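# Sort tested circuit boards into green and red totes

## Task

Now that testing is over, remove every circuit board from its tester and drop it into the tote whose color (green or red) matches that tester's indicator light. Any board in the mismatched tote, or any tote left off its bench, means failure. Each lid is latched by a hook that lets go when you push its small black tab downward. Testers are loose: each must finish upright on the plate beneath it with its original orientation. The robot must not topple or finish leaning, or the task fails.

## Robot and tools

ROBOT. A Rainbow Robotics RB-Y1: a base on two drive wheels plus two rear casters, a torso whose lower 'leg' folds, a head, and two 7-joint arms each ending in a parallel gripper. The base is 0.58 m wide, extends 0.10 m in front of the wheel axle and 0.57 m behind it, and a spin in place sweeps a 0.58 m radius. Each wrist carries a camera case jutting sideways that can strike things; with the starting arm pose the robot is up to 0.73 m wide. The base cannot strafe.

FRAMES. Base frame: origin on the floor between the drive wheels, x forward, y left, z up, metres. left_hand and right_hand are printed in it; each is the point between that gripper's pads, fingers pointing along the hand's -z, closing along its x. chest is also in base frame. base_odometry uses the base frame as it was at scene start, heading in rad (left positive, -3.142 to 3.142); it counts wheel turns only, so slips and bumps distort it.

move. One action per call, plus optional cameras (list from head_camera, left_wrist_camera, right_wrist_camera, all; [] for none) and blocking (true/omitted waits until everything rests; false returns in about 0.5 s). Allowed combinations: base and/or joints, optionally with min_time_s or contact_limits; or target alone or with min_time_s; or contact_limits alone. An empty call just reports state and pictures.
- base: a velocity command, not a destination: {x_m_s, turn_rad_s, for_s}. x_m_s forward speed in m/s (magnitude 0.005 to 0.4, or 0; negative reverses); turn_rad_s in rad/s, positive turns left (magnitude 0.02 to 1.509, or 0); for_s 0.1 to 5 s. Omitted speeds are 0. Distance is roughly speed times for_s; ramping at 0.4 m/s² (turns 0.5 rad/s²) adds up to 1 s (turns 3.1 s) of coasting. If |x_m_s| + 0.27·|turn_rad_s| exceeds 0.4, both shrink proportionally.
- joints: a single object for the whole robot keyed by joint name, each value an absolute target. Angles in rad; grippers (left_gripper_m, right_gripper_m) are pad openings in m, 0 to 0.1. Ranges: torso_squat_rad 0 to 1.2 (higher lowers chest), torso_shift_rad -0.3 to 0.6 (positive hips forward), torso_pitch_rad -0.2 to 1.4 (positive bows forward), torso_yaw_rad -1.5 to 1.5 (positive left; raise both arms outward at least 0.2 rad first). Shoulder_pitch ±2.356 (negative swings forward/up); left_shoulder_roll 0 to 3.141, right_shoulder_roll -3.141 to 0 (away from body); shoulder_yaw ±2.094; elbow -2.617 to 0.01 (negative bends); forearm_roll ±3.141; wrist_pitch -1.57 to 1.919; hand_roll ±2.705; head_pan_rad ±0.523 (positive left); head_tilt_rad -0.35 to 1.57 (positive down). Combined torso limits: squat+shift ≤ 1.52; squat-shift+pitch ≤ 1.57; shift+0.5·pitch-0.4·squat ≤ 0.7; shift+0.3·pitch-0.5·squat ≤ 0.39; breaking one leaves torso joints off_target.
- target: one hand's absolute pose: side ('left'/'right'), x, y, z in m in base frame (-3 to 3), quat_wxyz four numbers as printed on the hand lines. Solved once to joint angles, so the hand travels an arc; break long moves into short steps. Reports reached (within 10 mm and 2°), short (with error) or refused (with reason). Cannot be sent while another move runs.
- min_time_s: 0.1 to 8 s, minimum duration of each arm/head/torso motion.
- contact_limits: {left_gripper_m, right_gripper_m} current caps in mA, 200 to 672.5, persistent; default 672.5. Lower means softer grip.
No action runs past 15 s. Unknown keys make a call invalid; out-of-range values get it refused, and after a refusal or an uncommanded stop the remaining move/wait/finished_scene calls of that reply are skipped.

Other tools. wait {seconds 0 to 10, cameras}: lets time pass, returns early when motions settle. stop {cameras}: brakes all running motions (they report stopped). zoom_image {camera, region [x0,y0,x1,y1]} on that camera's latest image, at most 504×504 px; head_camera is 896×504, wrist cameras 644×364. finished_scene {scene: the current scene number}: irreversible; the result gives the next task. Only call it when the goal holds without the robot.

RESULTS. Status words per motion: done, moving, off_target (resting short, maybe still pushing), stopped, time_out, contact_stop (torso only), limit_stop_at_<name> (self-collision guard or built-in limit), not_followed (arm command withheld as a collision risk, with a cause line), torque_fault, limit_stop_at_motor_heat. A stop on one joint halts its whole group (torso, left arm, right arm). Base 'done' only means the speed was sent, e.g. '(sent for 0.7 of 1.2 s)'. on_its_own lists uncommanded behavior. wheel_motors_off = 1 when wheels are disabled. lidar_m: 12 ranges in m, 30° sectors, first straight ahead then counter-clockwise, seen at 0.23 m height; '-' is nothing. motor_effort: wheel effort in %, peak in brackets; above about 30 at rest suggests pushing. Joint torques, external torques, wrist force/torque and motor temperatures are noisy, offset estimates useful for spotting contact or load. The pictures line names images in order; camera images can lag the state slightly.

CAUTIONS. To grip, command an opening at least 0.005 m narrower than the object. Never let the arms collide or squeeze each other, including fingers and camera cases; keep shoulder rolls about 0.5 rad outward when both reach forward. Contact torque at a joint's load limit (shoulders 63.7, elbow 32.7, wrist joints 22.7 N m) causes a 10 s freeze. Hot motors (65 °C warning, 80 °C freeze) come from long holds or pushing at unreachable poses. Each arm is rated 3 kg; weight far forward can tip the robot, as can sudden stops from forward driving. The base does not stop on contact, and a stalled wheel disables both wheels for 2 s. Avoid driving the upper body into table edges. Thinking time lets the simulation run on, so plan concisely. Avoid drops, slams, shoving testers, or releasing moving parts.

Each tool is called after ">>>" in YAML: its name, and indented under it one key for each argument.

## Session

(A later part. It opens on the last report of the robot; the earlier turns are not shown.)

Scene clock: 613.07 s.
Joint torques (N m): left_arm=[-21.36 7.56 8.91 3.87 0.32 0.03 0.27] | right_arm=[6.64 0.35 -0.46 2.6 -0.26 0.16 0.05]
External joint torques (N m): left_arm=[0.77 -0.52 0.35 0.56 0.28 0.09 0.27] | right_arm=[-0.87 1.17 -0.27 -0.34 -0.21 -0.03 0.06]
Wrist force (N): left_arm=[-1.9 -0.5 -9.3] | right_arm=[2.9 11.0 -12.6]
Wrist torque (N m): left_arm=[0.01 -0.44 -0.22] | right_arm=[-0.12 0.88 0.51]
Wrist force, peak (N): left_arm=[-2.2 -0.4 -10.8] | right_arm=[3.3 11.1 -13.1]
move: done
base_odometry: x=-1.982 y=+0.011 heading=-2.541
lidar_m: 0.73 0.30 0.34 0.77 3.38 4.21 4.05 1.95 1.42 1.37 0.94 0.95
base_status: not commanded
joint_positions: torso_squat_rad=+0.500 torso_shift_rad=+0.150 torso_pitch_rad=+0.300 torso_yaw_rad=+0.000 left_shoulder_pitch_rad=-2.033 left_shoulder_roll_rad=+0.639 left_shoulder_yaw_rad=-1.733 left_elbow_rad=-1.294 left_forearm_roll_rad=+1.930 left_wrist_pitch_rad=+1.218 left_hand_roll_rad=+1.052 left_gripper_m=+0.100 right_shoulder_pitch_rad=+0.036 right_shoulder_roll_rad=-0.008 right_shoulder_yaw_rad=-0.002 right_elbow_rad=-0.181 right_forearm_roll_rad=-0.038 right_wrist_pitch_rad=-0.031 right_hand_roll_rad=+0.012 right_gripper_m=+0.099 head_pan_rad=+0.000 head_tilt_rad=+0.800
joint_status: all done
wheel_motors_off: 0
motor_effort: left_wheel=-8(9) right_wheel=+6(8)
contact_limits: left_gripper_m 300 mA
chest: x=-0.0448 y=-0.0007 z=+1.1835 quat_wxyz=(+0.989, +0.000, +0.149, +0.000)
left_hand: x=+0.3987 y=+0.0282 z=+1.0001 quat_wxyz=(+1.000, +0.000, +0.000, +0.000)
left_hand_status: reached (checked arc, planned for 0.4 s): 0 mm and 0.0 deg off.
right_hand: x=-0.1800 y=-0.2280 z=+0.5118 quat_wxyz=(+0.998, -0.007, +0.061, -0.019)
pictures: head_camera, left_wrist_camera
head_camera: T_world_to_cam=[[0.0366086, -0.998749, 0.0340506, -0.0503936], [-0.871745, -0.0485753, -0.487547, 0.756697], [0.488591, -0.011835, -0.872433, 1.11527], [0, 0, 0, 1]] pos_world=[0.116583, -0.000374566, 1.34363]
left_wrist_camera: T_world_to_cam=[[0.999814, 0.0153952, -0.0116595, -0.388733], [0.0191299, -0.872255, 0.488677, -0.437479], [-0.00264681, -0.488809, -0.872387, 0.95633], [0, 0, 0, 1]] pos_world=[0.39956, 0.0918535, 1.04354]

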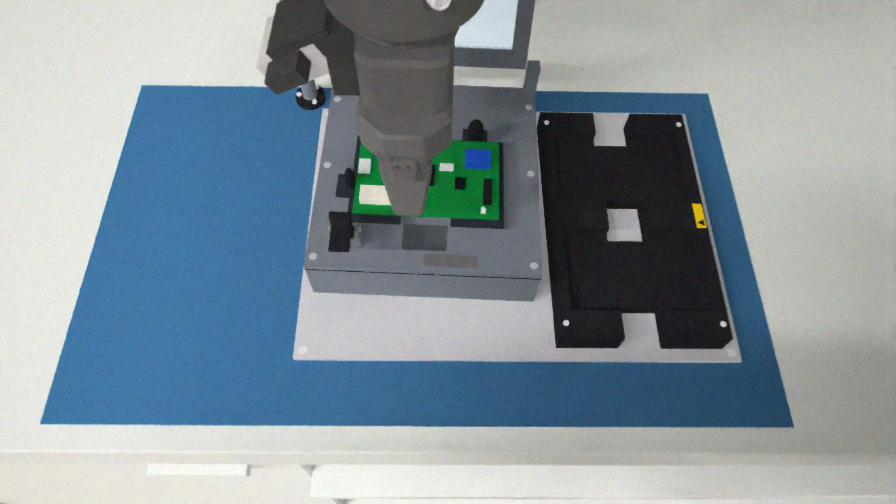

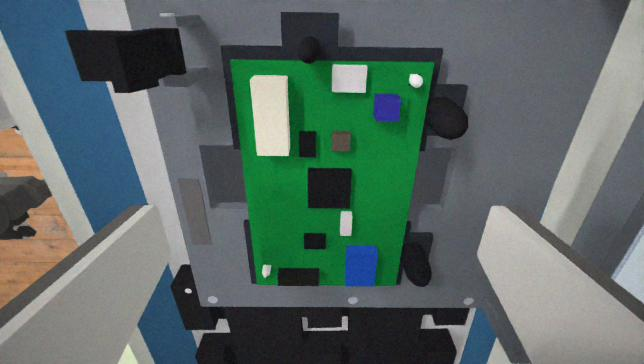

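>>> move:
  target: {"side":"left","x":0.4025,"y":0.0257,"z":0.949,"quat_wxyz":[1,0,0,0]}
  min_time_s: 1
  cameras: ["left_wrist_camera"]

>>> move:
  joints: {"left_gripper_m":0.06}
  cameras: []

>>> move:
  contact_limits: {"left_gripper_m":500}
  cameras: []

>>> move:
  target: {"side":"left","x":0.4025,"y":0.0257,"z":1.08,"quat_wxyz":[1,0,0,0]}
  min_time_s: 2.5
  cameras: ["head_camera","left_wrist_camera"]

>>> move:
  target: {"side":"left","x":0.33,"y":0.1,"z":1.15,"quat_wxyz":[1,0,0,0]}
  min_time_s: 1.5
  cameras: ["head_camera"]

>>> move:
  base: {"x_m_s":-0.25,"for_s":2.8}
  cameras: ["left_wrist_camera"]

Scene clock: 628.20 s.
Joint torques (N m): left_arm=[-20.25 6.19 7.23 3.73 0.06 -0.36 -0.29] | right_arm=[6.71 0.01 -0.46 2.72 -0.25 0.24 -0.01]
External joint torques (N m): left_arm=[2.19 -1.78 -0.95 0.76 0.03 -0.3 -0.29] | right_arm=[-0.8 0.84 -0.27 -0.22 -0.21 0.05 0]
Wrist force (N): left_arm=[-1.9 -0.3 -9.4] | right_arm=[2.8 11.1 -13.2]
Wrist torque (N m): left_arm=[0.00 -0.43 -0.23] | right_arm=[-0.12 0.87 0.51]
Wrist force, peak (N): left_arm=[-1.7 0.1 -9.8] | right_arm=[3.0 10.9 -13.5]
move: done
base_odometry: x=-1.982 y=+0.011 heading=-2.541
lidar_m: 0.73 0.30 0.34 0.77 3.38 4.21 4.06 1.94 1.43 1.36 0.95 0.95
base_status: not commanded
joint_positions: torso_squat_rad=+0.500 torso_shift_rad=+0.150 torso_pitch_rad=+0.300 torso_yaw_rad=+0.000 left_shoulder_pitch_rad=-1.943 left_shoulder_roll_rad=+0.565 left_shoulder_yaw_rad=-1.769 left_elbow_rad=-1.218 left_forearm_roll_rad=+1.885 left_wrist_pitch_rad=+1.139 left_hand_roll_rad=+1.037 left_gripper_m=+0.100 right_shoulder_pitch_rad=+0.036 right_shoulder_roll_rad=-0.008 right_shoulder_yaw_rad=-0.002 right_elbow_rad=-0.181 right_forearm_roll_rad=-0.038 right_wrist_pitch_rad=-0.031 right_hand_roll_rad=+0.012 right_gripper_m=+0.099 head_pan_rad=+0.000 head_tilt_rad=+0.800
joint_status: all done
wheel_motors_off: 0
motor_effort: left_wheel=-7(10) right_wheel=+7(8)
contact_limits: left_gripper_m 300 mA
chest: x=-0.0448 y=-0.0007 z=+1.1835 quat_wxyz=(+0.989, +0.000, +0.149, +0.000)
left_hand: x=+0.4023 y=+0.0258 z=+0.9494 quat_wxyz=(+1.000, +0.000, -0.001, +0.000)
left_hand_status: reached (checked arc, planned for 1.0 s): 0 mm and 0.1 deg off.
right_hand: x=-0.1800 y=-0.2280 z=+0.5118 quat_wxyz=(+0.998, -0.007, +0.061, -0.019)
left_wrist_camera: T_world_to_cam=[[0.999815, 0.0157727, -0.0109669, -0.393614], [0.0191217, -0.871963, 0.489198, -0.415361], [-0.00184681, -0.489318, -0.872104, 0.910289], [0, 0, 0, 1]] pos_world=[0.403165, 0.0894499, 0.992744]

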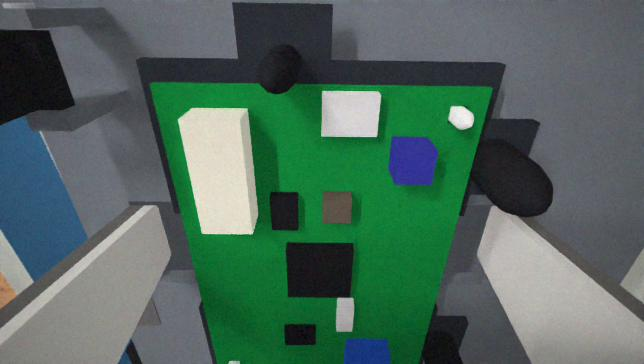

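Scene clock: 629.13 s.
Joint torques (N m): left_arm=[-21.09 8.05 7.14 4.8 -1.01 -1.14 0.17] | right_arm=[6.67 0.39 -0.7 2.76 -0.26 0.17 0.06]
External joint torques (N m): left_arm=[1.34 0.08 -1.04 1.83 -1.04 -1.08 0.17] | right_arm=[-0.84 1.21 -0.51 -0.17 -0.22 -0.02 0.07]
Wrist force (N): left_arm=[-10.3 1.0 -7.2] | right_arm=[3.0 10.9 -13.1]
Wrist torque (N m): left_arm=[0.00 -0.30 -0.58] | right_arm=[-0.10 0.88 0.55]
Wrist force, peak (N): left_arm=[-13.2 1.3 -7.7] | right_arm=[3.1 11.3 -13.2]
move: off_target
base_odometry: x=-1.982 y=+0.011 heading=-2.541
lidar_m: 0.73 0.29 0.34 0.77 3.38 4.21 4.05 1.95 1.43 1.37 0.95 0.95
base_status: not commanded
joint_positions: torso_squat_rad=+0.500 torso_shift_rad=+0.150 torso_pitch_rad=+0.300 torso_yaw_rad=+0.000 left_shoulder_pitch_rad=-1.942 left_shoulder_roll_rad=+0.565 left_shoulder_yaw_rad=-1.769 left_elbow_rad=-1.218 left_forearm_roll_rad=+1.885 left_wrist_pitch_rad=+1.139 left_hand_roll_rad=+1.037 left_gripper_m=+0.071 right_shoulder_pitch_rad=+0.036 right_shoulder_roll_rad=-0.008 right_shoulder_yaw_rad=-0.002 right_elbow_rad=-0.181 right_forearm_roll_rad=-0.038 right_wrist_pitch_rad=-0.031 right_hand_roll_rad=+0.012 right_gripper_m=+0.099 head_pan_rad=+0.000 head_tilt_rad=+0.800
joint_status: left_gripper_m off_target (ended at +0.071, target +0.060)
wheel_motors_off: 0
motor_effort: left_wheel=-7(8) right_wheel=+6(8)
contact_limits: left_gripper_m 300 mA
chest: x=-0.0449 y=-0.0007 z=+1.1835 quat_wxyz=(+0.989, +0.000, +0.149, +0.000)
left_hand: x=+0.4019 y=+0.0257 z=+0.9493 quat_wxyz=(+1.000, +0.000, +0.000, +0.000)
right_hand: x=-0.1800 y=-0.2280 z=+0.5118 quat_wxyz=(+0.998, -0.007, +0.061, -0.019)

Scene clock: 629.43 s.
Joint torques (N m): left_arm=[-21.27 7.97 7.27 4.85 -0.97 -1.11 0.19] | right_arm=[6.84 0.14 -0.28 2.63 -0.31 0.1 0.06]
External joint torques (N m): left_arm=[1.17 0 -0.91 1.87 -1 -1.05 0.19] | right_arm=[-0.67 0.96 -0.09 -0.31 -0.26 -0.1 0.06]
Wrist force (N): left_arm=[-10.1 0.9 -7.1] | right_arm=[3.1 11.4 -12.9]
Wrist torque (N m): left_arm=[0.00 -0.34 -0.58] | right_arm=[-0.15 0.88 0.52]
Wrist force, peak (N): left_arm=[-10.3 1.1 -7.3] | right_arm=[2.8 11.3 -13.3]
base_odometry: x=-1.982 y=+0.011 heading=-2.541
lidar_m: 0.72 0.30 0.33 0.77 3.38 4.21 4.06 1.95 1.43 1.37 0.95 0.95
base_status: not commanded
joint_positions: torso_squat_rad=+0.500 torso_shift_rad=+0.150 torso_pitch_rad=+0.300 torso_yaw_rad=+0.000 left_shoulder_pitch_rad=-1.942 left_shoulder_roll_rad=+0.565 left_shoulder_yaw_rad=-1.769 left_elbow_rad=-1.218 left_forearm_roll_rad=+1.885 left_wrist_pitch_rad=+1.139 left_hand_roll_rad=+1.037 left_gripper_m=+0.071 right_shoulder_pitch_rad=+0.036 right_shoulder_roll_rad=-0.008 right_shoulder_yaw_rad=-0.002 right_elbow_rad=-0.181 right_forearm_roll_rad=-0.038 right_wrist_pitch_rad=-0.031 right_hand_roll_rad=+0.012 right_gripper_m=+0.099 head_pan_rad=+0.000 head_tilt_rad=+0.800
joint_status: not commanded
wheel_motors_off: 0
motor_effort: left_wheel=-7(8) right_wheel=+6(7)
contact_limits: left_gripper_m 500 mA
chest: x=-0.0449 y=-0.0007 z=+1.1835 quat_wxyz=(+0.989, +0.000, +0.149, +0.000)
left_hand: x=+0.4019 y=+0.0257 z=+0.9493 quat_wxyz=(+1.000, +0.000, +0.000, +0.000)
right_hand: x=-0.1800 y=-0.2280 z=+0.5118 quat_wxyz=(+0.998, -0.007, +0.061, -0.019)

Scene clock: 632.27 s.
Joint torques (N m): left_arm=[-21.68 9.12 9.69 2.87 0.4 0.27 -0.28] | right_arm=[6.45 -0.19 -0.51 2.77 -0.23 0.09 -0.06]
External joint torques (N m): left_arm=[0.28 0.84 1.26 -1.1 0.37 0.33 -0.28] | right_arm=[-1.06 0.63 -0.33 -0.16 -0.19 -0.11 -0.05]
Wrist force (N): left_arm=[-2.0 -0.1 -9.7] | right_arm=[3.0 10.8 -13.1]
Wrist torque (N m): left_arm=[-0.05 -0.44 -0.21] | right_arm=[-0.09 0.87 0.51]
Wrist force, peak (N): left_arm=[-1.0 0.3 -13.3] | right_arm=[2.8 11.2 -13.1]
move: done
base_odometry: x=-1.982 y=+0.011 heading=-2.541
lidar_m: 0.73 0.30 0.34 0.78 3.38 4.21 4.06 1.96 1.43 1.37 0.94 0.95
base_status: not commanded
joint_positions: torso_squat_rad=+0.500 torso_shift_rad=+0.150 torso_pitch_rad=+0.300 torso_yaw_rad=+0.000 left_shoulder_pitch_rad=-2.159 left_shoulder_roll_rad=+0.679 left_shoulder_yaw_rad=-1.669 left_elbow_rad=-1.245 left_forearm_roll_rad=+2.022 left_wrist_pitch_rad=+1.380 left_hand_roll_rad=+1.006 left_gripper_m=+0.071 right_shoulder_pitch_rad=+0.036 right_shoulder_roll_rad=-0.008 right_shoulder_yaw_rad=-0.002 right_elbow_rad=-0.181 right_forearm_roll_rad=-0.038 right_wrist_pitch_rad=-0.031 right_hand_roll_rad=+0.012 right_gripper_m=+0.099 head_pan_rad=+0.000 head_tilt_rad=+0.800
joint_status: all done
wheel_motors_off: 0
motor_effort: left_wheel=-7(8) right_wheel=+6(8)
contact_limits: left_gripper_m 500 mA
chest: x=-0.0448 y=-0.0007 z=+1.1835 quat_wxyz=(+0.989, +0.000, +0.149, +0.000)
left_hand: x=+0.4026 y=+0.0257 z=+1.0797 quat_wxyz=(+1.000, +0.000, +0.000, +0.000)
left_hand_status: reached (checked arc, planned for 2.5 s): 0 mm and 0.0 deg off.
right_hand: x=-0.1800 y=-0.2280 z=+0.5117 quat_wxyz=(+0.998, -0.007, +0.061, -0.019)
head_camera: T_world_to_cam=[[0.0366096, -0.998749, 0.0340511, -0.0503944], [-0.871745, -0.0485764, -0.487547, 0.756697], [0.488591, -0.011835, -0.872433, 1.11527], [0, 0, 0, 1]] pos_world=[0.116583, -0.000374562, 1.34363]
left_wrist_camera: T_world_to_cam=[[0.999801, 0.0154545, -0.0125956, -0.390605], [0.0196379, -0.872429, 0.488346, -0.478584], [-0.00344161, -0.488496, -0.872559, 1.02509], [0, 0, 0, 1]] pos_world=[0.403453, 0.0892562, 1.12324]

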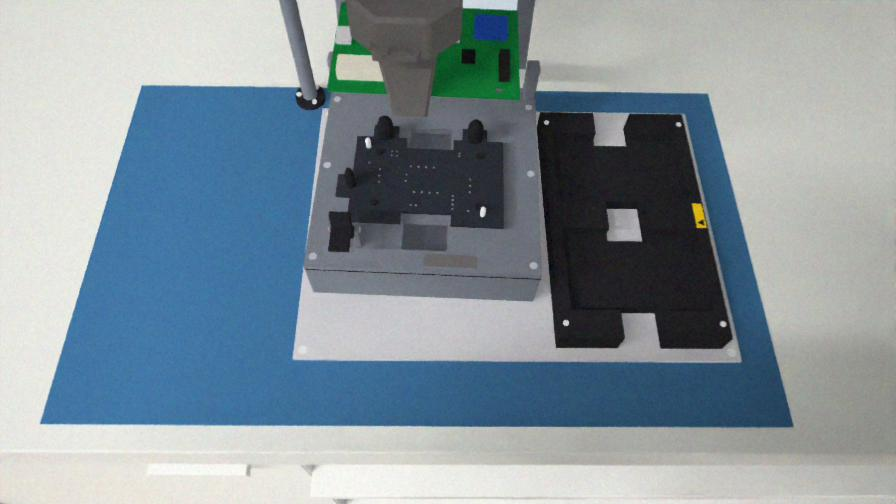

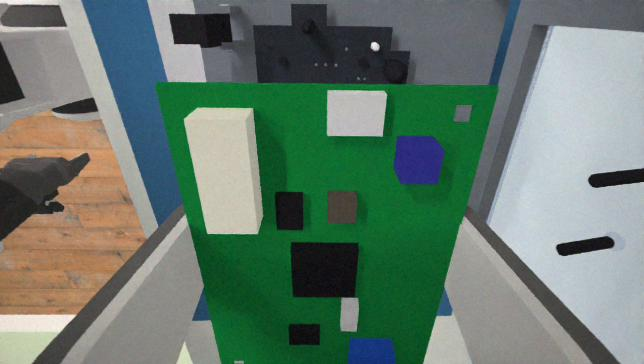

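Scene clock: 634.10 s.
Joint torques (N m): left_arm=[-16.9 5.69 9.79 3.58 0.27 0.18 0.27] | right_arm=[6.47 0.06 -0.5 2.72 -0.28 0.12 0.05]
External joint torques (N m): left_arm=[0.75 0.67 0.77 -0.8 0.23 0.23 0.27] | right_arm=[-1.04 0.89 -0.32 -0.21 -0.24 -0.07 0.05]
Wrist force (N): left_arm=[-2.0 -0.4 -9.6] | right_arm=[2.9 10.9 -12.8]
Wrist torque (N m): left_arm=[0.03 -0.41 -0.21] | right_arm=[-0.09 0.88 0.51]
Wrist force, peak (N): left_arm=[-1.8 -0.1 -10.6] | right_arm=[3.1 11.1 -13.2]
move: done
base_odometry: x=-1.982 y=+0.011 heading=-2.541
lidar_m: 0.73 0.29 0.34 0.78 3.39 4.22 4.05 1.96 1.42 1.37 0.95 0.95
base_status: not commanded
joint_positions: torso_squat_rad=+0.500 torso_shift_rad=+0.150 torso_pitch_rad=+0.300 torso_yaw_rad=+0.000 left_shoulder_pitch_rad=-2.298 left_shoulder_roll_rad=+1.084 left_shoulder_yaw_rad=-1.626 left_elbow_rad=-1.743 left_forearm_roll_rad=+2.083 left_wrist_pitch_rad=+1.449 left_hand_roll_rad=+1.137 left_gripper_m=+0.071 right_shoulder_pitch_rad=+0.036 right_shoulder_roll_rad=-0.008 right_shoulder_yaw_rad=-0.002 right_elbow_rad=-0.181 right_forearm_roll_rad=-0.038 right_wrist_pitch_rad=-0.031 right_hand_roll_rad=+0.012 right_gripper_m=+0.099 head_pan_rad=+0.000 head_tilt_rad=+0.800
joint_status: all done
wheel_motors_off: 0
motor_effort: left_wheel=-7(9) right_wheel=+6(8)
contact_limits: left_gripper_m 500 mA
chest: x=-0.0448 y=-0.0007 z=+1.1835 quat_wxyz=(+0.989, +0.000, +0.149, +0.000)
left_hand: x=+0.3300 y=+0.0998 z=+1.1496 quat_wxyz=(+1.000, +0.001, +0.001, +0.000)
left_hand_status: reached (checked arc, planned for 1.5 s): 0 mm and 0.1 deg off.
right_hand: x=-0.1800 y=-0.2280 z=+0.5117 quat_wxyz=(+0.998, -0.007, +0.061, -0.019)
head_camera: T_world_to_cam=[[0.0366096, -0.998749, 0.0340511, -0.0503944], [-0.871745, -0.0485764, -0.487547, 0.756697], [0.488591, -0.011835, -0.872433, 1.11527], [0, 0, 0, 1]] pos_world=[0.116583, -0.000374562, 1.34363]

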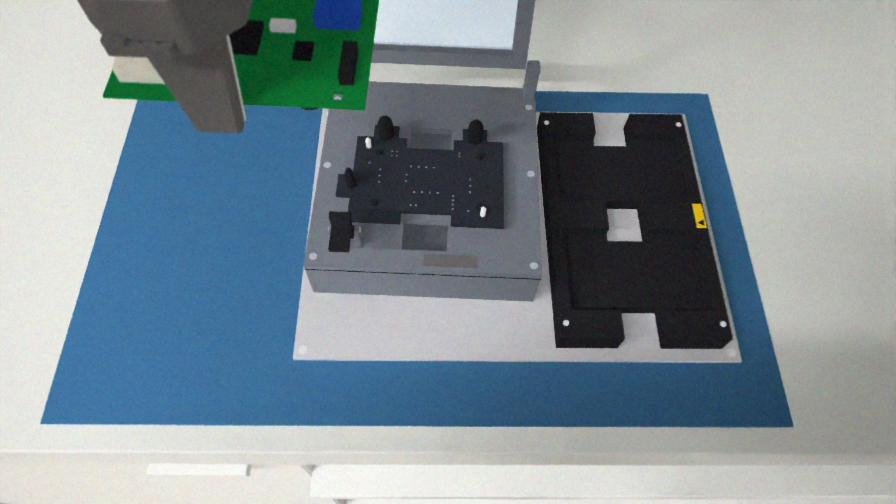

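Scene clock: 638.10 s.
Joint torques (N m): left_arm=[-16.66 5.71 9.71 3.85 0.21 0.2 0.37] | right_arm=[6.62 0.16 -0.54 2.55 -0.3 0.14 -0.01]
External joint torques (N m): left_arm=[0.99 0.69 0.69 -0.53 0.16 0.25 0.37] | right_arm=[-0.89 0.98 -0.35 -0.38 -0.26 -0.05 0]
Wrist force (N): left_arm=[-2.0 -0.6 -9.8] | right_arm=[3.0 10.9 -13.0]
Wrist torque (N m): left_arm=[0.06 -0.42 -0.22] | right_arm=[-0.09 0.87 0.53]
Wrist force, peak (N): left_arm=[-2.2 -0.6 -10.1] | right_arm=[3.0 11.2 -13.2]
move: done
base_odometry: x=-1.405 y=+0.407 heading=-2.540
lidar_m: 0.97 0.97 1.50 3.26 3.37 3.54 3.36 1.96 1.43 1.37 1.39 1.32
base_status: done (sent for 2.8 of 2.8 s)
joint_positions: torso_squat_rad=+0.500 torso_shift_rad=+0.150 torso_pitch_rad=+0.300 torso_yaw_rad=+0.000 left_shoulder_pitch_rad=-2.299 left_shoulder_roll_rad=+1.084 left_shoulder_yaw_rad=-1.626 left_elbow_rad=-1.743 left_forearm_roll_rad=+2.083 left_wrist_pitch_rad=+1.449 left_hand_roll_rad=+1.137 left_gripper_m=+0.071 right_shoulder_pitch_rad=+0.036 right_shoulder_roll_rad=-0.008 right_shoulder_yaw_rad=-0.002 right_elbow_rad=-0.181 right_forearm_roll_rad=-0.038 right_wrist_pitch_rad=-0.031 right_hand_roll_rad=+0.012 right_gripper_m=+0.099 head_pan_rad=+0.000 head_tilt_rad=+0.800
joint_status: not commanded
wheel_motors_off: 0
motor_effort: left_wheel=+6(30) right_wheel=-1(20)
contact_limits: left_gripper_m 500 mA
chest: x=-0.0448 y=-0.0007 z=+1.1835 quat_wxyz=(+0.989, +0.000, +0.149, +0.000)
left_hand: x=+0.3299 y=+0.0998 z=+1.1497 quat_wxyz=(+1.000, +0.001, +0.001, +0.000)
right_hand: x=-0.1800 y=-0.2280 z=+0.5118 quat_wxyz=(+0.998, -0.007, +0.061, -0.019)
left_wrist_camera: T_world_to_cam=[[0.999787, 0.0148696, -0.0143033, -0.316234], [0.0199562, -0.872943, 0.487413, -0.4456], [-0.00523831, -0.487595, -0.873054, 1.12315], [0, 0, 0, 1]] pos_world=[0.330942, 0.163363, 1.19324]

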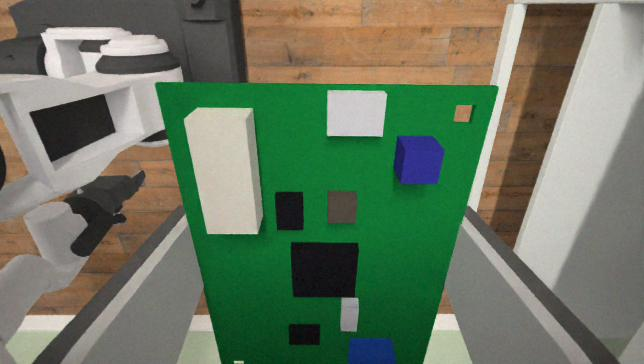

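>>> move:
  base: {"turn_rad_s":0.6,"for_s":4.087}
  cameras: []

>>> move:
  base: {"x_m_s":0.3,"for_s":5}
  cameras: []

>>> move:
  base: {"x_m_s":0.3,"for_s":5}
  joints: {"head_tilt_rad":0.25}
  cameras: []

>>> move:
  base: {"turn_rad_s":0.5,"for_s":1.3}
  cameras: ["head_camera"]

Scene clock: 652.87 s.
Joint torques (N m): left_arm=[-16.62 5.44 9.61 3.92 0.32 0.14 0.4] | right_arm=[6.94 0.26 -0.6 2.69 -0.19 0.13 -0.03]
External joint torques (N m): left_arm=[1.03 0.41 0.59 -0.46 0.28 0.18 0.4] | right_arm=[-0.56 1.08 -0.41 -0.24 -0.14 -0.07 -0.02]
Wrist force (N): left_arm=[-2.4 -0.4 -9.7] | right_arm=[3.1 10.9 -12.6]
Wrist torque (N m): left_arm=[0.02 -0.45 -0.23] | right_arm=[-0.09 0.89 0.52]
Wrist force, peak (N): left_arm=[-2.2 -0.6 -10.1] | right_arm=[2.9 11.0 -13.3]
move: done
base_odometry: x=-1.405 y=+0.407 heading=-0.081
lidar_m: 3.72 3.42 2.38 1.49 1.35 1.36 1.32 1.63 0.99 1.18 2.50 3.28
base_status: done (sent for 4.1 of 4.1 s)
joint_positions: torso_squat_rad=+0.500 torso_shift_rad=+0.150 torso_pitch_rad=+0.300 torso_yaw_rad=+0.000 left_shoulder_pitch_rad=-2.299 left_shoulder_roll_rad=+1.084 left_shoulder_yaw_rad=-1.626 left_elbow_rad=-1.743 left_forearm_roll_rad=+2.083 left_wrist_pitch_rad=+1.449 left_hand_roll_rad=+1.137 left_gripper_m=+0.071 right_shoulder_pitch_rad=+0.036 right_shoulder_roll_rad=-0.008 right_shoulder_yaw_rad=-0.002 right_elbow_rad=-0.181 right_forearm_roll_rad=-0.038 right_wrist_pitch_rad=-0.031 right_hand_roll_rad=+0.012 right_gripper_m=+0.099 head_pan_rad=+0.000 head_tilt_rad=+0.800
joint_status: not commanded
wheel_motors_off: 0
motor_effort: left_wheel=+1(25) right_wheel=+3(27)
contact_limits: left_gripper_m 500 mA
chest: x=-0.0448 y=-0.0007 z=+1.1835 quat_wxyz=(+0.989, +0.000, +0.149, +0.000)
left_hand: x=+0.3299 y=+0.0998 z=+1.1497 quat_wxyz=(+1.000, +0.001, +0.001, +0.000)
right_hand: x=-0.1800 y=-0.2280 z=+0.5118 quat_wxyz=(+0.998, -0.007, +0.061, -0.019)

Scene clock: 659.17 s.
Joint torques (N m): left_arm=[-16.55 5.43 9.46 3.92 0.24 0.16 0.42] | right_arm=[6.78 0.07 -0.14 2.83 -0.3 0.07 0.05]
External joint torques (N m): left_arm=[1.1 0.4 0.44 -0.45 0.2 0.2 0.42] | right_arm=[-0.73 0.89 0.05 -0.11 -0.26 -0.12 0.05]
Wrist force (N): left_arm=[-2.1 -0.6 -9.5] | right_arm=[2.9 10.9 -13.1]
Wrist torque (N m): left_arm=[0.05 -0.42 -0.21] | right_arm=[-0.09 0.85 0.51]
Wrist force, peak (N): left_arm=[-2.5 -0.7 -10.1] | right_arm=[2.9 11.2 -13.3]
move: done
base_odometry: x=+0.090 y=+0.286 heading=-0.081
lidar_m: 2.82 2.19 2.19 2.52 2.30 2.32 2.82 2.09 2.16 2.54 2.30 2.31
base_status: done (sent for 5 of 5 s)
joint_positions: torso_squat_rad=+0.500 torso_shift_rad=+0.150 torso_pitch_rad=+0.300 torso_yaw_rad=+0.000 left_shoulder_pitch_rad=-2.299 left_shoulder_roll_rad=+1.084 left_shoulder_yaw_rad=-1.626 left_elbow_rad=-1.743 left_forearm_roll_rad=+2.083 left_wrist_pitch_rad=+1.449 left_hand_roll_rad=+1.137 left_gripper_m=+0.071 right_shoulder_pitch_rad=+0.036 right_shoulder_roll_rad=-0.008 right_shoulder_yaw_rad=-0.002 right_elbow_rad=-0.181 right_forearm_roll_rad=-0.038 right_wrist_pitch_rad=-0.031 right_hand_roll_rad=+0.012 right_gripper_m=+0.099 head_pan_rad=+0.000 head_tilt_rad=+0.800
joint_status: not commanded
wheel_motors_off: 0
motor_effort: left_wheel=-1(27) right_wheel=-2(29)
contact_limits: left_gripper_m 500 mA
chest: x=-0.0448 y=-0.0007 z=+1.1835 quat_wxyz=(+0.989, +0.000, +0.149, +0.000)
left_hand: x=+0.3300 y=+0.0998 z=+1.1496 quat_wxyz=(+1.000, +0.001, +0.001, +0.000)
right_hand: x=-0.1799 y=-0.2280 z=+0.5118 quat_wxyz=(+0.998, -0.007, +0.061, -0.019)

Scene clock: 665.47 s.
Joint torques (N m): left_arm=[-16.59 5.69 9.48 4.02 0.26 0.12 0.26] | right_arm=[6.89 0.09 -0.69 2.77 -0.23 0.19 0.05]
External joint torques (N m): left_arm=[1.06 0.67 0.45 -0.36 0.22 0.16 0.26] | right_arm=[-0.62 0.91 -0.5 -0.17 -0.19 0 0.06]
Wrist force (N): left_arm=[-2.2 -0.5 -9.8] | right_arm=[3.0 10.7 -12.8]
Wrist torque (N m): left_arm=[0.04 -0.43 -0.21] | right_arm=[-0.06 0.89 0.51]
Wrist force, peak (N): left_arm=[-2.1 -0.3 -10.2] | right_arm=[3.3 11.1 -13.4]
move: done
base_odometry: x=+1.585 y=+0.166 heading=-0.081
lidar_m: 1.40 1.55 1.08 1.27 2.49 3.29 3.61 3.37 2.39 1.48 1.34 1.35
base_status: done (sent for 5 of 5 s)
joint_positions: torso_squat_rad=+0.500 torso_shift_rad=+0.150 torso_pitch_rad=+0.300 torso_yaw_rad=+0.000 left_shoulder_pitch_rad=-2.299 left_shoulder_roll_rad=+1.084 left_shoulder_yaw_rad=-1.626 left_elbow_rad=-1.743 left_forearm_roll_rad=+2.083 left_wrist_pitch_rad=+1.449 left_hand_roll_rad=+1.137 left_gripper_m=+0.071 right_shoulder_pitch_rad=+0.036 right_shoulder_roll_rad=-0.008 right_shoulder_yaw_rad=-0.002 right_elbow_rad=-0.181 right_forearm_roll_rad=-0.038 right_wrist_pitch_rad=-0.031 right_hand_roll_rad=+0.012 right_gripper_m=+0.099 head_pan_rad=+0.000 head_tilt_rad=+0.250
joint_status: all done
wheel_motors_off: 0
motor_effort: left_wheel=-1(24) right_wheel=-3(19)
contact_limits: left_gripper_m 500 mA
chest: x=-0.0448 y=-0.0007 z=+1.1835 quat_wxyz=(+0.989, +0.000, +0.149, +0.000)
left_hand: x=+0.3300 y=+0.0998 z=+1.1496 quat_wxyz=(+1.000, +0.001, +0.001, +0.000)
right_hand: x=-0.1799 y=-0.2280 z=+0.5117 quat_wxyz=(+0.998, -0.007, +0.061, -0.019)

Scene clock: 668.07 s.
Joint torques (N m): left_arm=[-16.63 5.58 9.52 3.93 0.27 0.12 0.37] | right_arm=[6.77 0.11 -0.42 2.66 -0.23 0 -0.04]
External joint torques (N m): left_arm=[1.02 0.55 0.5 -0.45 0.22 0.17 0.37] | right_arm=[-0.74 0.93 -0.23 -0.28 -0.19 -0.19 -0.04]
Wrist force (N): left_arm=[-2.1 -0.5 -9.7] | right_arm=[2.9 11.1 -13.0]
Wrist torque (N m): left_arm=[0.03 -0.43 -0.22] | right_arm=[-0.11 0.88 0.52]
Wrist force, peak (N): left_arm=[-2.1 -0.3 -10.1] | right_arm=[3.0 11.2 -13.1]
move: done
base_odometry: x=+1.585 y=+0.165 heading=+0.569
lidar_m: 1.08 1.09 1.53 3.24 3.35 3.40 3.34 2.04 1.44 1.37 1.37 1.40
base_status: done (sent for 1.3 of 1.3 s)
joint_positions: torso_squat_rad=+0.500 torso_shift_rad=+0.150 torso_pitch_rad=+0.300 torso_yaw_rad=+0.000 left_shoulder_pitch_rad=-2.299 left_shoulder_roll_rad=+1.084 left_shoulder_yaw_rad=-1.626 left_elbow_rad=-1.743 left_forearm_roll_rad=+2.083 left_wrist_pitch_rad=+1.449 left_hand_roll_rad=+1.137 left_gripper_m=+0.071 right_shoulder_pitch_rad=+0.036 right_shoulder_roll_rad=-0.008 right_shoulder_yaw_rad=-0.002 right_elbow_rad=-0.181 right_forearm_roll_rad=-0.038 right_wrist_pitch_rad=-0.031 right_hand_roll_rad=+0.012 right_gripper_m=+0.099 head_pan_rad=+0.000 head_tilt_rad=+0.250
joint_status: not commanded
wheel_motors_off: 0
motor_effort: left_wheel=-1(25) right_wheel=+1(24)
contact_limits: left_gripper_m 500 mA
chest: x=-0.0448 y=-0.0007 z=+1.1835 quat_wxyz=(+0.989, +0.000, +0.149, +0.000)
left_hand: x=+0.3300 y=+0.0998 z=+1.1496 quat_wxyz=(+1.000, +0.001, +0.001, +0.000)
right_hand: x=-0.1799 y=-0.2280 z=+0.5117 quat_wxyz=(+0.998, -0.007, +0.061, -0.019)
head_camera: T_world_to_cam=[[0.0130075, -0.99876, 0.04805, -0.0686813], [-0.488449, -0.0482772, -0.871256, 1.26818], [0.872496, -0.0121371, -0.488471, 0.576407], [0, 0, 0, 1]] pos_world=[0.117421, -0.000376151, 1.38977]

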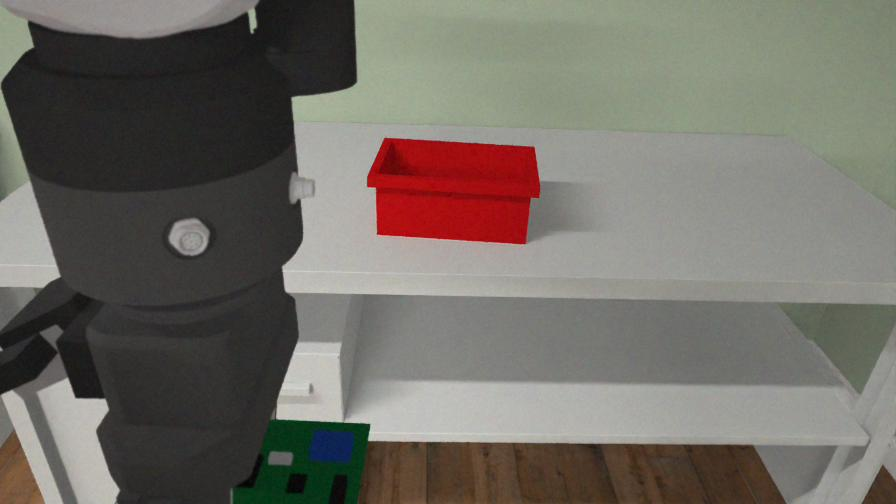

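>>> move:
  base: {"x_m_s":0.25,"for_s":3.08}
  joints: {"head_tilt_rad":0.8}
  cameras: []

>>> move:
  target: {"side":"left","x":0.3,"y":0.2,"z":1.16,"quat_wxyz":[1,0,0,0]}
  cameras: ["head_camera"]

Scene clock: 676.93 s.
Joint torques (N m): left_arm=[-16.66 5.49 9.52 3.96 0.3 0.1 0.33] | right_arm=[6.79 0.08 -0.47 2.79 -0.33 0.07 0.02]
External joint torques (N m): left_arm=[0.99 0.46 0.49 -0.42 0.26 0.15 0.33] | right_arm=[-0.72 0.91 -0.29 -0.15 -0.29 -0.13 0.03]
Wrist force (N): left_arm=[-2.0 -0.8 -9.3] | right_arm=[3.0 10.8 -12.7]
Wrist torque (N m): left_arm=[0.06 -0.40 -0.21] | right_arm=[-0.08 0.90 0.51]
Wrist force, peak (N): left_arm=[-2.4 -0.5 -10.3] | right_arm=[3.1 11.1 -13.1]
move: done
base_odometry: x=+2.231 y=+0.579 heading=+0.569
lidar_m: 0.84 0.35 0.42 1.18 3.37 4.21 4.08 1.99 1.40 1.33 0.94 1.01
base_status: done (sent for 3.07 of 3.07 s)
joint_positions: torso_squat_rad=+0.500 torso_shift_rad=+0.150 torso_pitch_rad=+0.300 torso_yaw_rad=+0.000 left_shoulder_pitch_rad=-2.299 left_shoulder_roll_rad=+1.084 left_shoulder_yaw_rad=-1.626 left_elbow_rad=-1.743 left_forearm_roll_rad=+2.083 left_wrist_pitch_rad=+1.449 left_hand_roll_rad=+1.137 left_gripper_m=+0.071 right_shoulder_pitch_rad=+0.036 right_shoulder_roll_rad=-0.008 right_shoulder_yaw_rad=-0.002 right_elbow_rad=-0.181 right_forearm_roll_rad=-0.038 right_wrist_pitch_rad=-0.031 right_hand_roll_rad=+0.012 right_gripper_m=+0.099 head_pan_rad=+0.000 head_tilt_rad=+0.800
joint_status: all done
wheel_motors_off: 0
motor_effort: left_wheel=-1(26) right_wheel=-3(30)
contact_limits: left_gripper_m 500 mA
chest: x=-0.0447 y=-0.0007 z=+1.1835 quat_wxyz=(+0.989, +0.000, +0.149, +0.000)
left_hand: x=+0.3300 y=+0.0998 z=+1.1496 quat_wxyz=(+1.000, +0.001, +0.001, +0.000)
right_hand: x=-0.1799 y=-0.2280 z=+0.5117 quat_wxyz=(+0.998, -0.007, +0.061, -0.019)

Scene clock: 678.13 s.
Joint torques (N m): left_arm=[-13.59 1.29 8.07 3.55 0.22 -0.03 0.09] | right_arm=[6.64 -0.11 -0.58 2.52 -0.27 0.09 0.05]
External joint torques (N m): left_arm=[0.68 -0.4 -0.8 -0.69 0.18 0.02 0.09] | right_arm=[-0.87 0.71 -0.4 -0.42 -0.23 -0.11 0.06]
Wrist force (N): left_arm=[-1.9 -0.2 -10.2] | right_arm=[3.1 10.7 -12.9]
Wrist torque (N m): left_arm=[0.01 -0.39 -0.19] | right_arm=[-0.07 0.89 0.53]
Wrist force, peak (N): left_arm=[-2.6 0.4 -10.8] | right_arm=[2.8 11.0 -13.3]
move: done
base_odometry: x=+2.231 y=+0.579 heading=+0.569
lidar_m: 0.84 0.34 0.41 1.18 3.37 4.22 4.08 1.98 1.40 1.32 0.94 1.00
base_status: not commanded
joint_positions: torso_squat_rad=+0.500 torso_shift_rad=+0.150 torso_pitch_rad=+0.300 torso_yaw_rad=+0.000 left_shoulder_pitch_rad=-2.305 left_shoulder_roll_rad=+1.448 left_shoulder_yaw_rad=-1.648 left_elbow_rad=-1.966 left_forearm_roll_rad=+2.069 left_wrist_pitch_rad=+1.506 left_hand_roll_rad=+1.009 left_gripper_m=+0.071 right_shoulder_pitch_rad=+0.036 right_shoulder_roll_rad=-0.008 right_shoulder_yaw_rad=-0.002 right_elbow_rad=-0.181 right_forearm_roll_rad=-0.038 right_wrist_pitch_rad=-0.031 right_hand_roll_rad=+0.012 right_gripper_m=+0.099 head_pan_rad=+0.000 head_tilt_rad=+0.800
joint_status: all done
wheel_motors_off: 0
motor_effort: left_wheel=+2(3) right_wheel=-1(4)
contact_limits: left_gripper_m 500 mA
chest: x=-0.0448 y=-0.0007 z=+1.1835 quat_wxyz=(+0.989, +0.000, +0.149, +0.000)
left_hand: x=+0.3000 y=+0.2000 z=+1.1600 quat_wxyz=(+1.000, +0.000, +0.000, +0.000)
left_hand_status: reached (checked arc, planned for 0.7 s): 0 mm and 0.0 deg off.
right_hand: x=-0.1799 y=-0.2280 z=+0.5117 quat_wxyz=(+0.998, -0.007, +0.061, -0.019)
head_camera: T_world_to_cam=[[0.0366096, -0.998749, 0.0340511, -0.0502945], [-0.871745, -0.0485764, -0.487547, 0.756702], [0.488591, -0.011835, -0.872433, 1.11527], [0, 0, 0, 1]] pos_world=[0.116583, -0.000274562, 1.34363]

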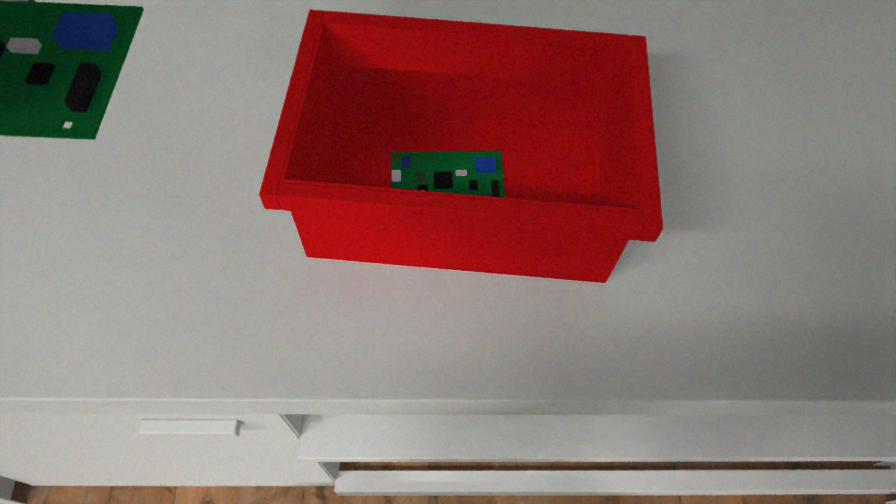

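>>> move:
  target: {"side":"left","x":0.452,"y":-0.055,"z":1.1,"quat_wxyz":[1,0,0,0]}
  min_time_s: 2
  cameras: []

>>> move:
  target: {"side":"left","x":0.456,"y":-0.055,"z":1.02,"quat_wxyz":[1,0,0,0]}
  min_time_s: 1.2
  cameras: ["head_camera","left_wrist_camera"]

Scene clock: 686.90 s.
Joint torques (N m): left_arm=[-21.7 10.61 3.22 4.59 0.15 -0.08 0.04] | right_arm=[6.89 0.22 -0.77 2.69 -0.26 0.13 -0.02]
External joint torques (N m): left_arm=[1.68 -0.03 0.75 0.59 0.15 0.12 0.05] | right_arm=[-0.62 1.04 -0.58 -0.25 -0.22 -0.06 -0.01]
Wrist force (N): left_arm=[-2.5 -0.4 -9.8] | right_arm=[3.1 10.9 -13.0]
Wrist torque (N m): left_arm=[0.01 -0.46 -0.20] | right_arm=[-0.10 0.89 0.54]
Wrist force, peak (N): left_arm=[-2.8 -0.1 -11.0] | right_arm=[3.1 11.4 -12.9]
move: short
base_odometry: x=+2.231 y=+0.579 heading=+0.569
lidar_m: 0.84 0.35 0.41 1.17 3.36 4.21 4.08 1.98 1.39 1.33 0.95 1.00
base_status: not commanded
joint_positions: torso_squat_rad=+0.500 torso_shift_rad=+0.150 torso_pitch_rad=+0.300 torso_yaw_rad=+0.000 left_shoulder_pitch_rad=-2.171 left_shoulder_roll_rad=+0.133 left_shoulder_yaw_rad=-1.626 left_elbow_rad=-0.267 left_forearm_roll_rad=+2.042 left_wrist_pitch_rad=+1.573 left_hand_roll_rad=+0.649 left_gripper_m=+0.071 right_shoulder_pitch_rad=+0.036 right_shoulder_roll_rad=-0.008 right_shoulder_yaw_rad=-0.002 right_elbow_rad=-0.181 right_forearm_roll_rad=-0.038 right_wrist_pitch_rad=-0.031 right_hand_roll_rad=+0.012 right_gripper_m=+0.099 head_pan_rad=+0.000 head_tilt_rad=+0.800
joint_status: all done
wheel_motors_off: 0
motor_effort: left_wheel=+3(4) right_wheel=-2(5)
contact_limits: left_gripper_m 500 mA
chest: x=-0.0448 y=-0.0008 z=+1.1835 quat_wxyz=(+0.989, +0.001, +0.149, +0.000)
left_hand: x=+0.4514 y=-0.0548 z=+1.0999 quat_wxyz=(+0.999, -0.016, -0.029, +0.000)
left_hand_status: short (checked arc, as near as the solve gets, planned for 2.0 s): 1 mm and 3.8 deg off. The place is met; only the turn is off.
right_hand: x=-0.1799 y=-0.2280 z=+0.5117 quat_wxyz=(+0.998, -0.007, +0.061, -0.019)

Scene clock: 688.43 s.
Joint torques (N m): left_arm=[-21.58 7.87 1.25 4.39 0.08 -0.52 -0.28] | right_arm=[6.77 0.19 -0.7 2.69 -0.3 0.1 0.04]
External joint torques (N m): left_arm=[2.07 -1.66 -1.26 0.49 0.07 -0.33 -0.28] | right_arm=[-0.74 1.01 -0.51 -0.25 -0.25 -0.1 0.04]
Wrist force (N): left_arm=[-2.6 0.0 -9.8] | right_arm=[2.9 11.0 -12.7]
Wrist torque (N m): left_arm=[-0.04 -0.49 -0.22] | right_arm=[-0.09 0.88 0.53]
Wrist force, peak (N): left_arm=[-2.3 0.1 -10.3] | right_arm=[2.9 11.3 -13.2]
move: short
base_odometry: x=+2.231 y=+0.579 heading=+0.569
lidar_m: 0.84 0.35 0.41 1.17 3.37 4.21 4.08 1.99 1.40 1.33 0.94 1.00
base_status: not commanded
joint_positions: torso_squat_rad=+0.500 torso_shift_rad=+0.150 torso_pitch_rad=+0.300 torso_yaw_rad=+0.000 left_shoulder_pitch_rad=-2.026 left_shoulder_roll_rad=+0.081 left_shoulder_yaw_rad=-1.662 left_elbow_rad=-0.267 left_forearm_roll_rad=+2.007 left_wrist_pitch_rad=+1.431 left_hand_roll_rad=+0.647 left_gripper_m=+0.071 right_shoulder_pitch_rad=+0.036 right_shoulder_roll_rad=-0.008 right_shoulder_yaw_rad=-0.002 right_elbow_rad=-0.181 right_forearm_roll_rad=-0.038 right_wrist_pitch_rad=-0.031 right_hand_roll_rad=+0.012 right_gripper_m=+0.099 head_pan_rad=+0.000 head_tilt_rad=+0.800
joint_status: all done
wheel_motors_off: 0
motor_effort: left_wheel=+2(4) right_wheel=-2(3)
contact_limits: left_gripper_m 500 mA
chest: x=-0.0448 y=-0.0007 z=+1.1835 quat_wxyz=(+0.989, +0.000, +0.149, +0.000)
left_hand: x=+0.4555 y=-0.0547 z=+1.0202 quat_wxyz=(+1.000, -0.016, -0.027, +0.000)
left_hand_status: short (checked arc, as near as the solve gets, planned for 1.2 s): 1 mm and 3.6 deg off. The place is met; only the turn is off.
right_hand: x=-0.1799 y=-0.2280 z=+0.5117 quat_wxyz=(+0.998, -0.007, +0.061, -0.019)
head_camera: T_world_to_cam=[[0.0365703, -0.998755, 0.0339155, -0.0502112], [-0.871746, -0.0484759, -0.487554, 0.756755], [0.488591, -0.0117358, -0.872434, 1.11535], [0, 0, 0, 1]] pos_world=[0.116583, -0.000374764, 1.34374]
left_wrist_camera: T_world_to_cam=[[0.999045, 0.0160046, 0.0406591, -0.497039], [-0.00726041, -0.85677, 0.515647, -0.535392], [0.0430882, -0.51545, -0.855836, 0.894332], [0, 0, 0, 1]] pos_world=[0.454142, 0.0102307, 1.06168]

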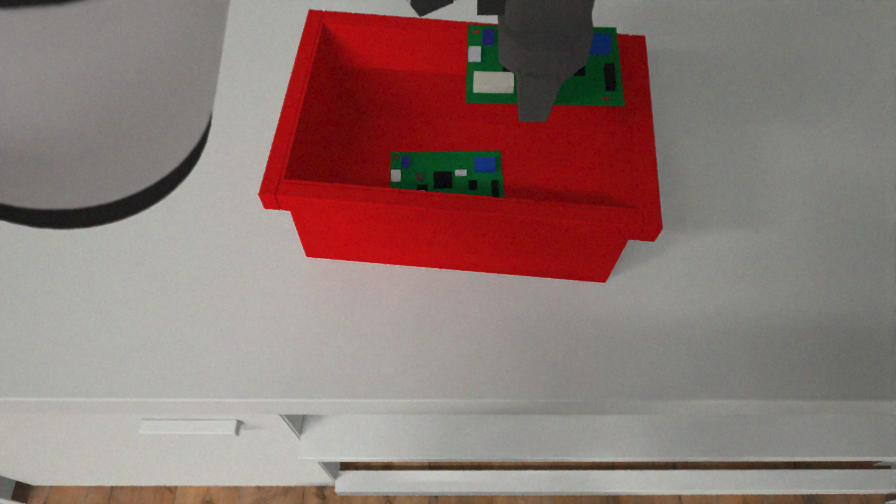

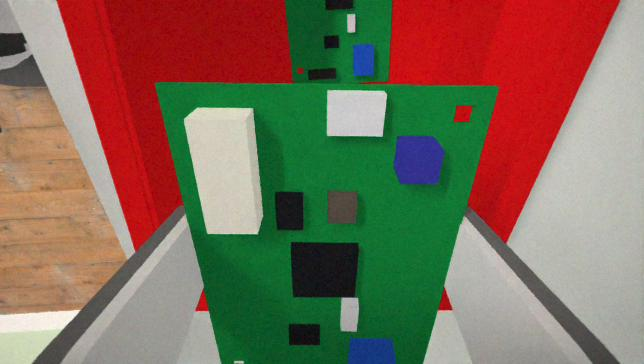

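>>> move:
  target: {"side":"left","x":0.451,"y":-0.028,"z":0.96,"quat_wxyz":[1,0,0,0]}
  min_time_s: 1.5
  cameras: ["left_wrist_camera"]

>>> move:
  target: {"side":"left","x":0.451,"y":-0.028,"z":0.915,"quat_wxyz":[1,0,0,0]}
  min_time_s: 1.5
  cameras: ["head_camera","left_wrist_camera"]

Scene clock: 698.73 s.
Joint torques (N m): left_arm=[-21.47 7.88 1.09 4.18 0.08 -0.39 -0.31] | right_arm=[6.75 0.01 -0.46 2.72 -0.28 0.08 -0.03]
External joint torques (N m): left_arm=[2.3 -0.48 -1.41 0.47 0.06 -0.3 -0.31] | right_arm=[-0.76 0.83 -0.27 -0.21 -0.24 -0.11 -0.02]
Wrist force (N): left_arm=[-1.8 -0.1 -10.0] | right_arm=[3.0 10.9 -12.9]
Wrist torque (N m): left_arm=[-0.01 -0.40 -0.19] | right_arm=[-0.10 0.88 0.52]
Wrist force, peak (N): left_arm=[-2.4 0.1 -10.4] | right_arm=[3.0 11.2 -13.0]
move: done
base_odometry: x=+2.231 y=+0.579 heading=+0.569
lidar_m: 0.85 0.35 0.41 1.17 3.37 4.22 4.08 1.98 1.40 1.33 0.94 1.00
base_status: not commanded
joint_positions: torso_squat_rad=+0.500 torso_shift_rad=+0.150 torso_pitch_rad=+0.300 torso_yaw_rad=+0.000 left_shoulder_pitch_rad=-1.902 left_shoulder_roll_rad=+0.081 left_shoulder_yaw_rad=-1.693 left_elbow_rad=-0.267 left_forearm_roll_rad=+1.986 left_wrist_pitch_rad=+1.377 left_hand_roll_rad=+0.610 left_gripper_m=+0.071 right_shoulder_pitch_rad=+0.036 right_shoulder_roll_rad=-0.008 right_shoulder_yaw_rad=-0.002 right_elbow_rad=-0.181 right_forearm_roll_rad=-0.038 right_wrist_pitch_rad=-0.031 right_hand_roll_rad=+0.012 right_gripper_m=+0.099 head_pan_rad=+0.000 head_tilt_rad=+0.800
joint_status: all done
wheel_motors_off: 0
motor_effort: left_wheel=+4(5) right_wheel=-2(4)
contact_limits: left_gripper_m 500 mA
chest: x=-0.0448 y=-0.0007 z=+1.1835 quat_wxyz=(+0.989, +0.000, +0.149, +0.000)
left_hand: x=+0.4506 y=-0.0279 z=+0.9604 quat_wxyz=(+1.000, -0.001, -0.003, +0.000)
left_hand_status: reached (checked arc, planned for 1.5 s): 1 mm and 0.4 deg off.
right_hand: x=-0.1799 y=-0.2280 z=+0.5117 quat_wxyz=(+0.998, -0.007, +0.061, -0.019)
left_wrist_camera: T_world_to_cam=[[0.999859, 0.0153349, -0.00677647, -0.444983], [0.0166862, -0.870966, 0.49106, -0.469083], [0.00162828, -0.491104, -0.8711, 0.891189], [0, 0, 0, 1]] pos_world=[0.451296, 0.0359343, 1.00365]

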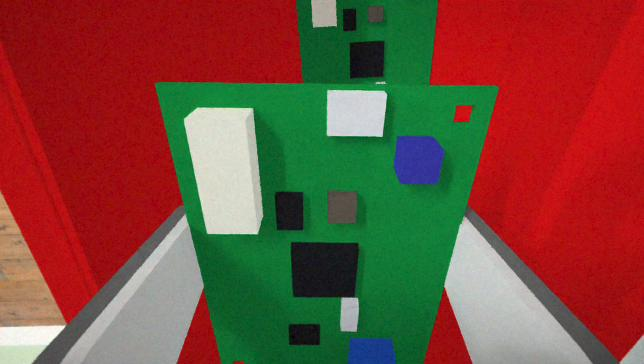

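Scene clock: 700.57 s.
Joint torques (N m): left_arm=[-21.2 5.47 1.1 3.99 0.05 -0.54 0.49] | right_arm=[6.64 0.09 -0.32 2.73 -0.16 0.06 0.01]
External joint torques (N m): left_arm=[2.31 -1.99 -1.39 0.39 0.04 -0.38 0.49] | right_arm=[-0.87 0.91 -0.14 -0.2 -0.12 -0.13 0.02]
Wrist force (N): left_arm=[-2.4 -0.2 -9.8] | right_arm=[2.8 10.9 -13.2]
Wrist torque (N m): left_arm=[0.00 -0.47 -0.20] | right_arm=[-0.09 0.85 0.52]
Wrist force, peak (N): left_arm=[-2.5 -0.1 -10.2] | right_arm=[3.2 11.0 -13.2]
move: short
base_odometry: x=+2.231 y=+0.579 heading=+0.569
lidar_m: 0.84 0.35 0.41 1.18 3.37 4.21 4.08 1.98 1.41 1.33 0.94 1.01
base_status: not commanded
joint_positions: torso_squat_rad=+0.500 torso_shift_rad=+0.150 torso_pitch_rad=+0.300 torso_yaw_rad=+0.000 left_shoulder_pitch_rad=-1.816 left_shoulder_roll_rad=+0.056 left_shoulder_yaw_rad=-1.716 left_elbow_rad=-0.267 left_forearm_roll_rad=+1.959 left_wrist_pitch_rad=+1.260 left_hand_roll_rad=+0.615 left_gripper_m=+0.071 right_shoulder_pitch_rad=+0.036 right_shoulder_roll_rad=-0.008 right_shoulder_yaw_rad=-0.002 right_elbow_rad=-0.181 right_forearm_roll_rad=-0.038 right_wrist_pitch_rad=-0.031 right_hand_roll_rad=+0.012 right_gripper_m=+0.099 head_pan_rad=+0.000 head_tilt_rad=+0.800
joint_status: all done
wheel_motors_off: 0
motor_effort: left_wheel=+2(4) right_wheel=-1(4)
contact_limits: left_gripper_m 500 mA
chest: x=-0.0448 y=-0.0007 z=+1.1835 quat_wxyz=(+0.989, +0.001, +0.149, +0.000)
left_hand: x=+0.4506 y=-0.0277 z=+0.9154 quat_wxyz=(+1.000, -0.009, -0.018, +0.000)
left_hand_status: short (checked arc, as near as the solve gets, planned for 1.5 s): 1 mm and 2.3 deg off. The place is met; only the turn is off.
right_hand: x=-0.1799 y=-0.2280 z=+0.5117 quat_wxyz=(+0.998, -0.007, +0.061, -0.019)
head_camera: T_world_to_cam=[[0.0365703, -0.998755, 0.0339155, -0.0502112], [-0.871746, -0.0484759, -0.487554, 0.756755], [0.488591, -0.0117358, -0.872434, 1.11535], [0, 0, 0, 1]] pos_world=[0.116583, -0.000374764, 1.34374]
left_wrist_camera: T_world_to_cam=[[0.999615, 0.0156325, 0.0229238, -0.472367], [0.00191126, -0.863014, 0.505177, -0.452964], [0.0276807, -0.504938, -0.862711, 0.832278], [0, 0, 0, 1]] pos_world=[0.450013, 0.0367191, 0.957671]

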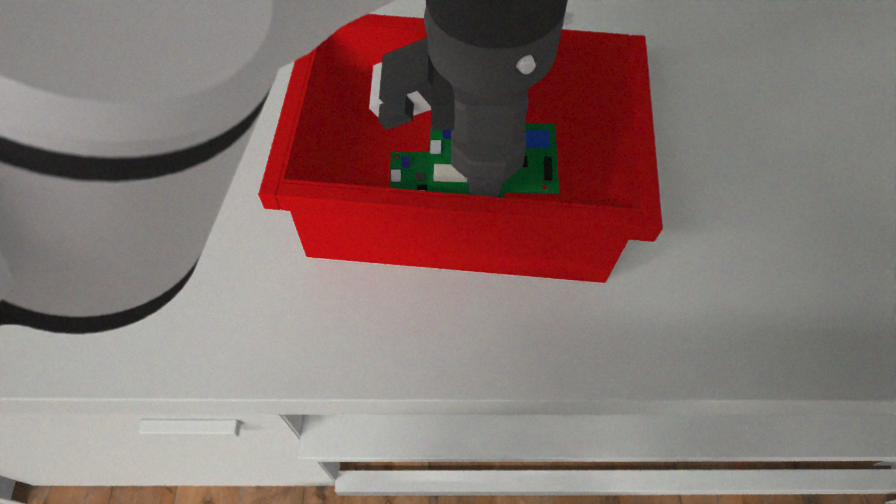

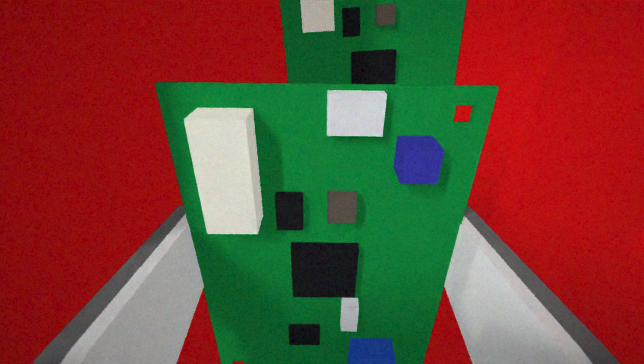

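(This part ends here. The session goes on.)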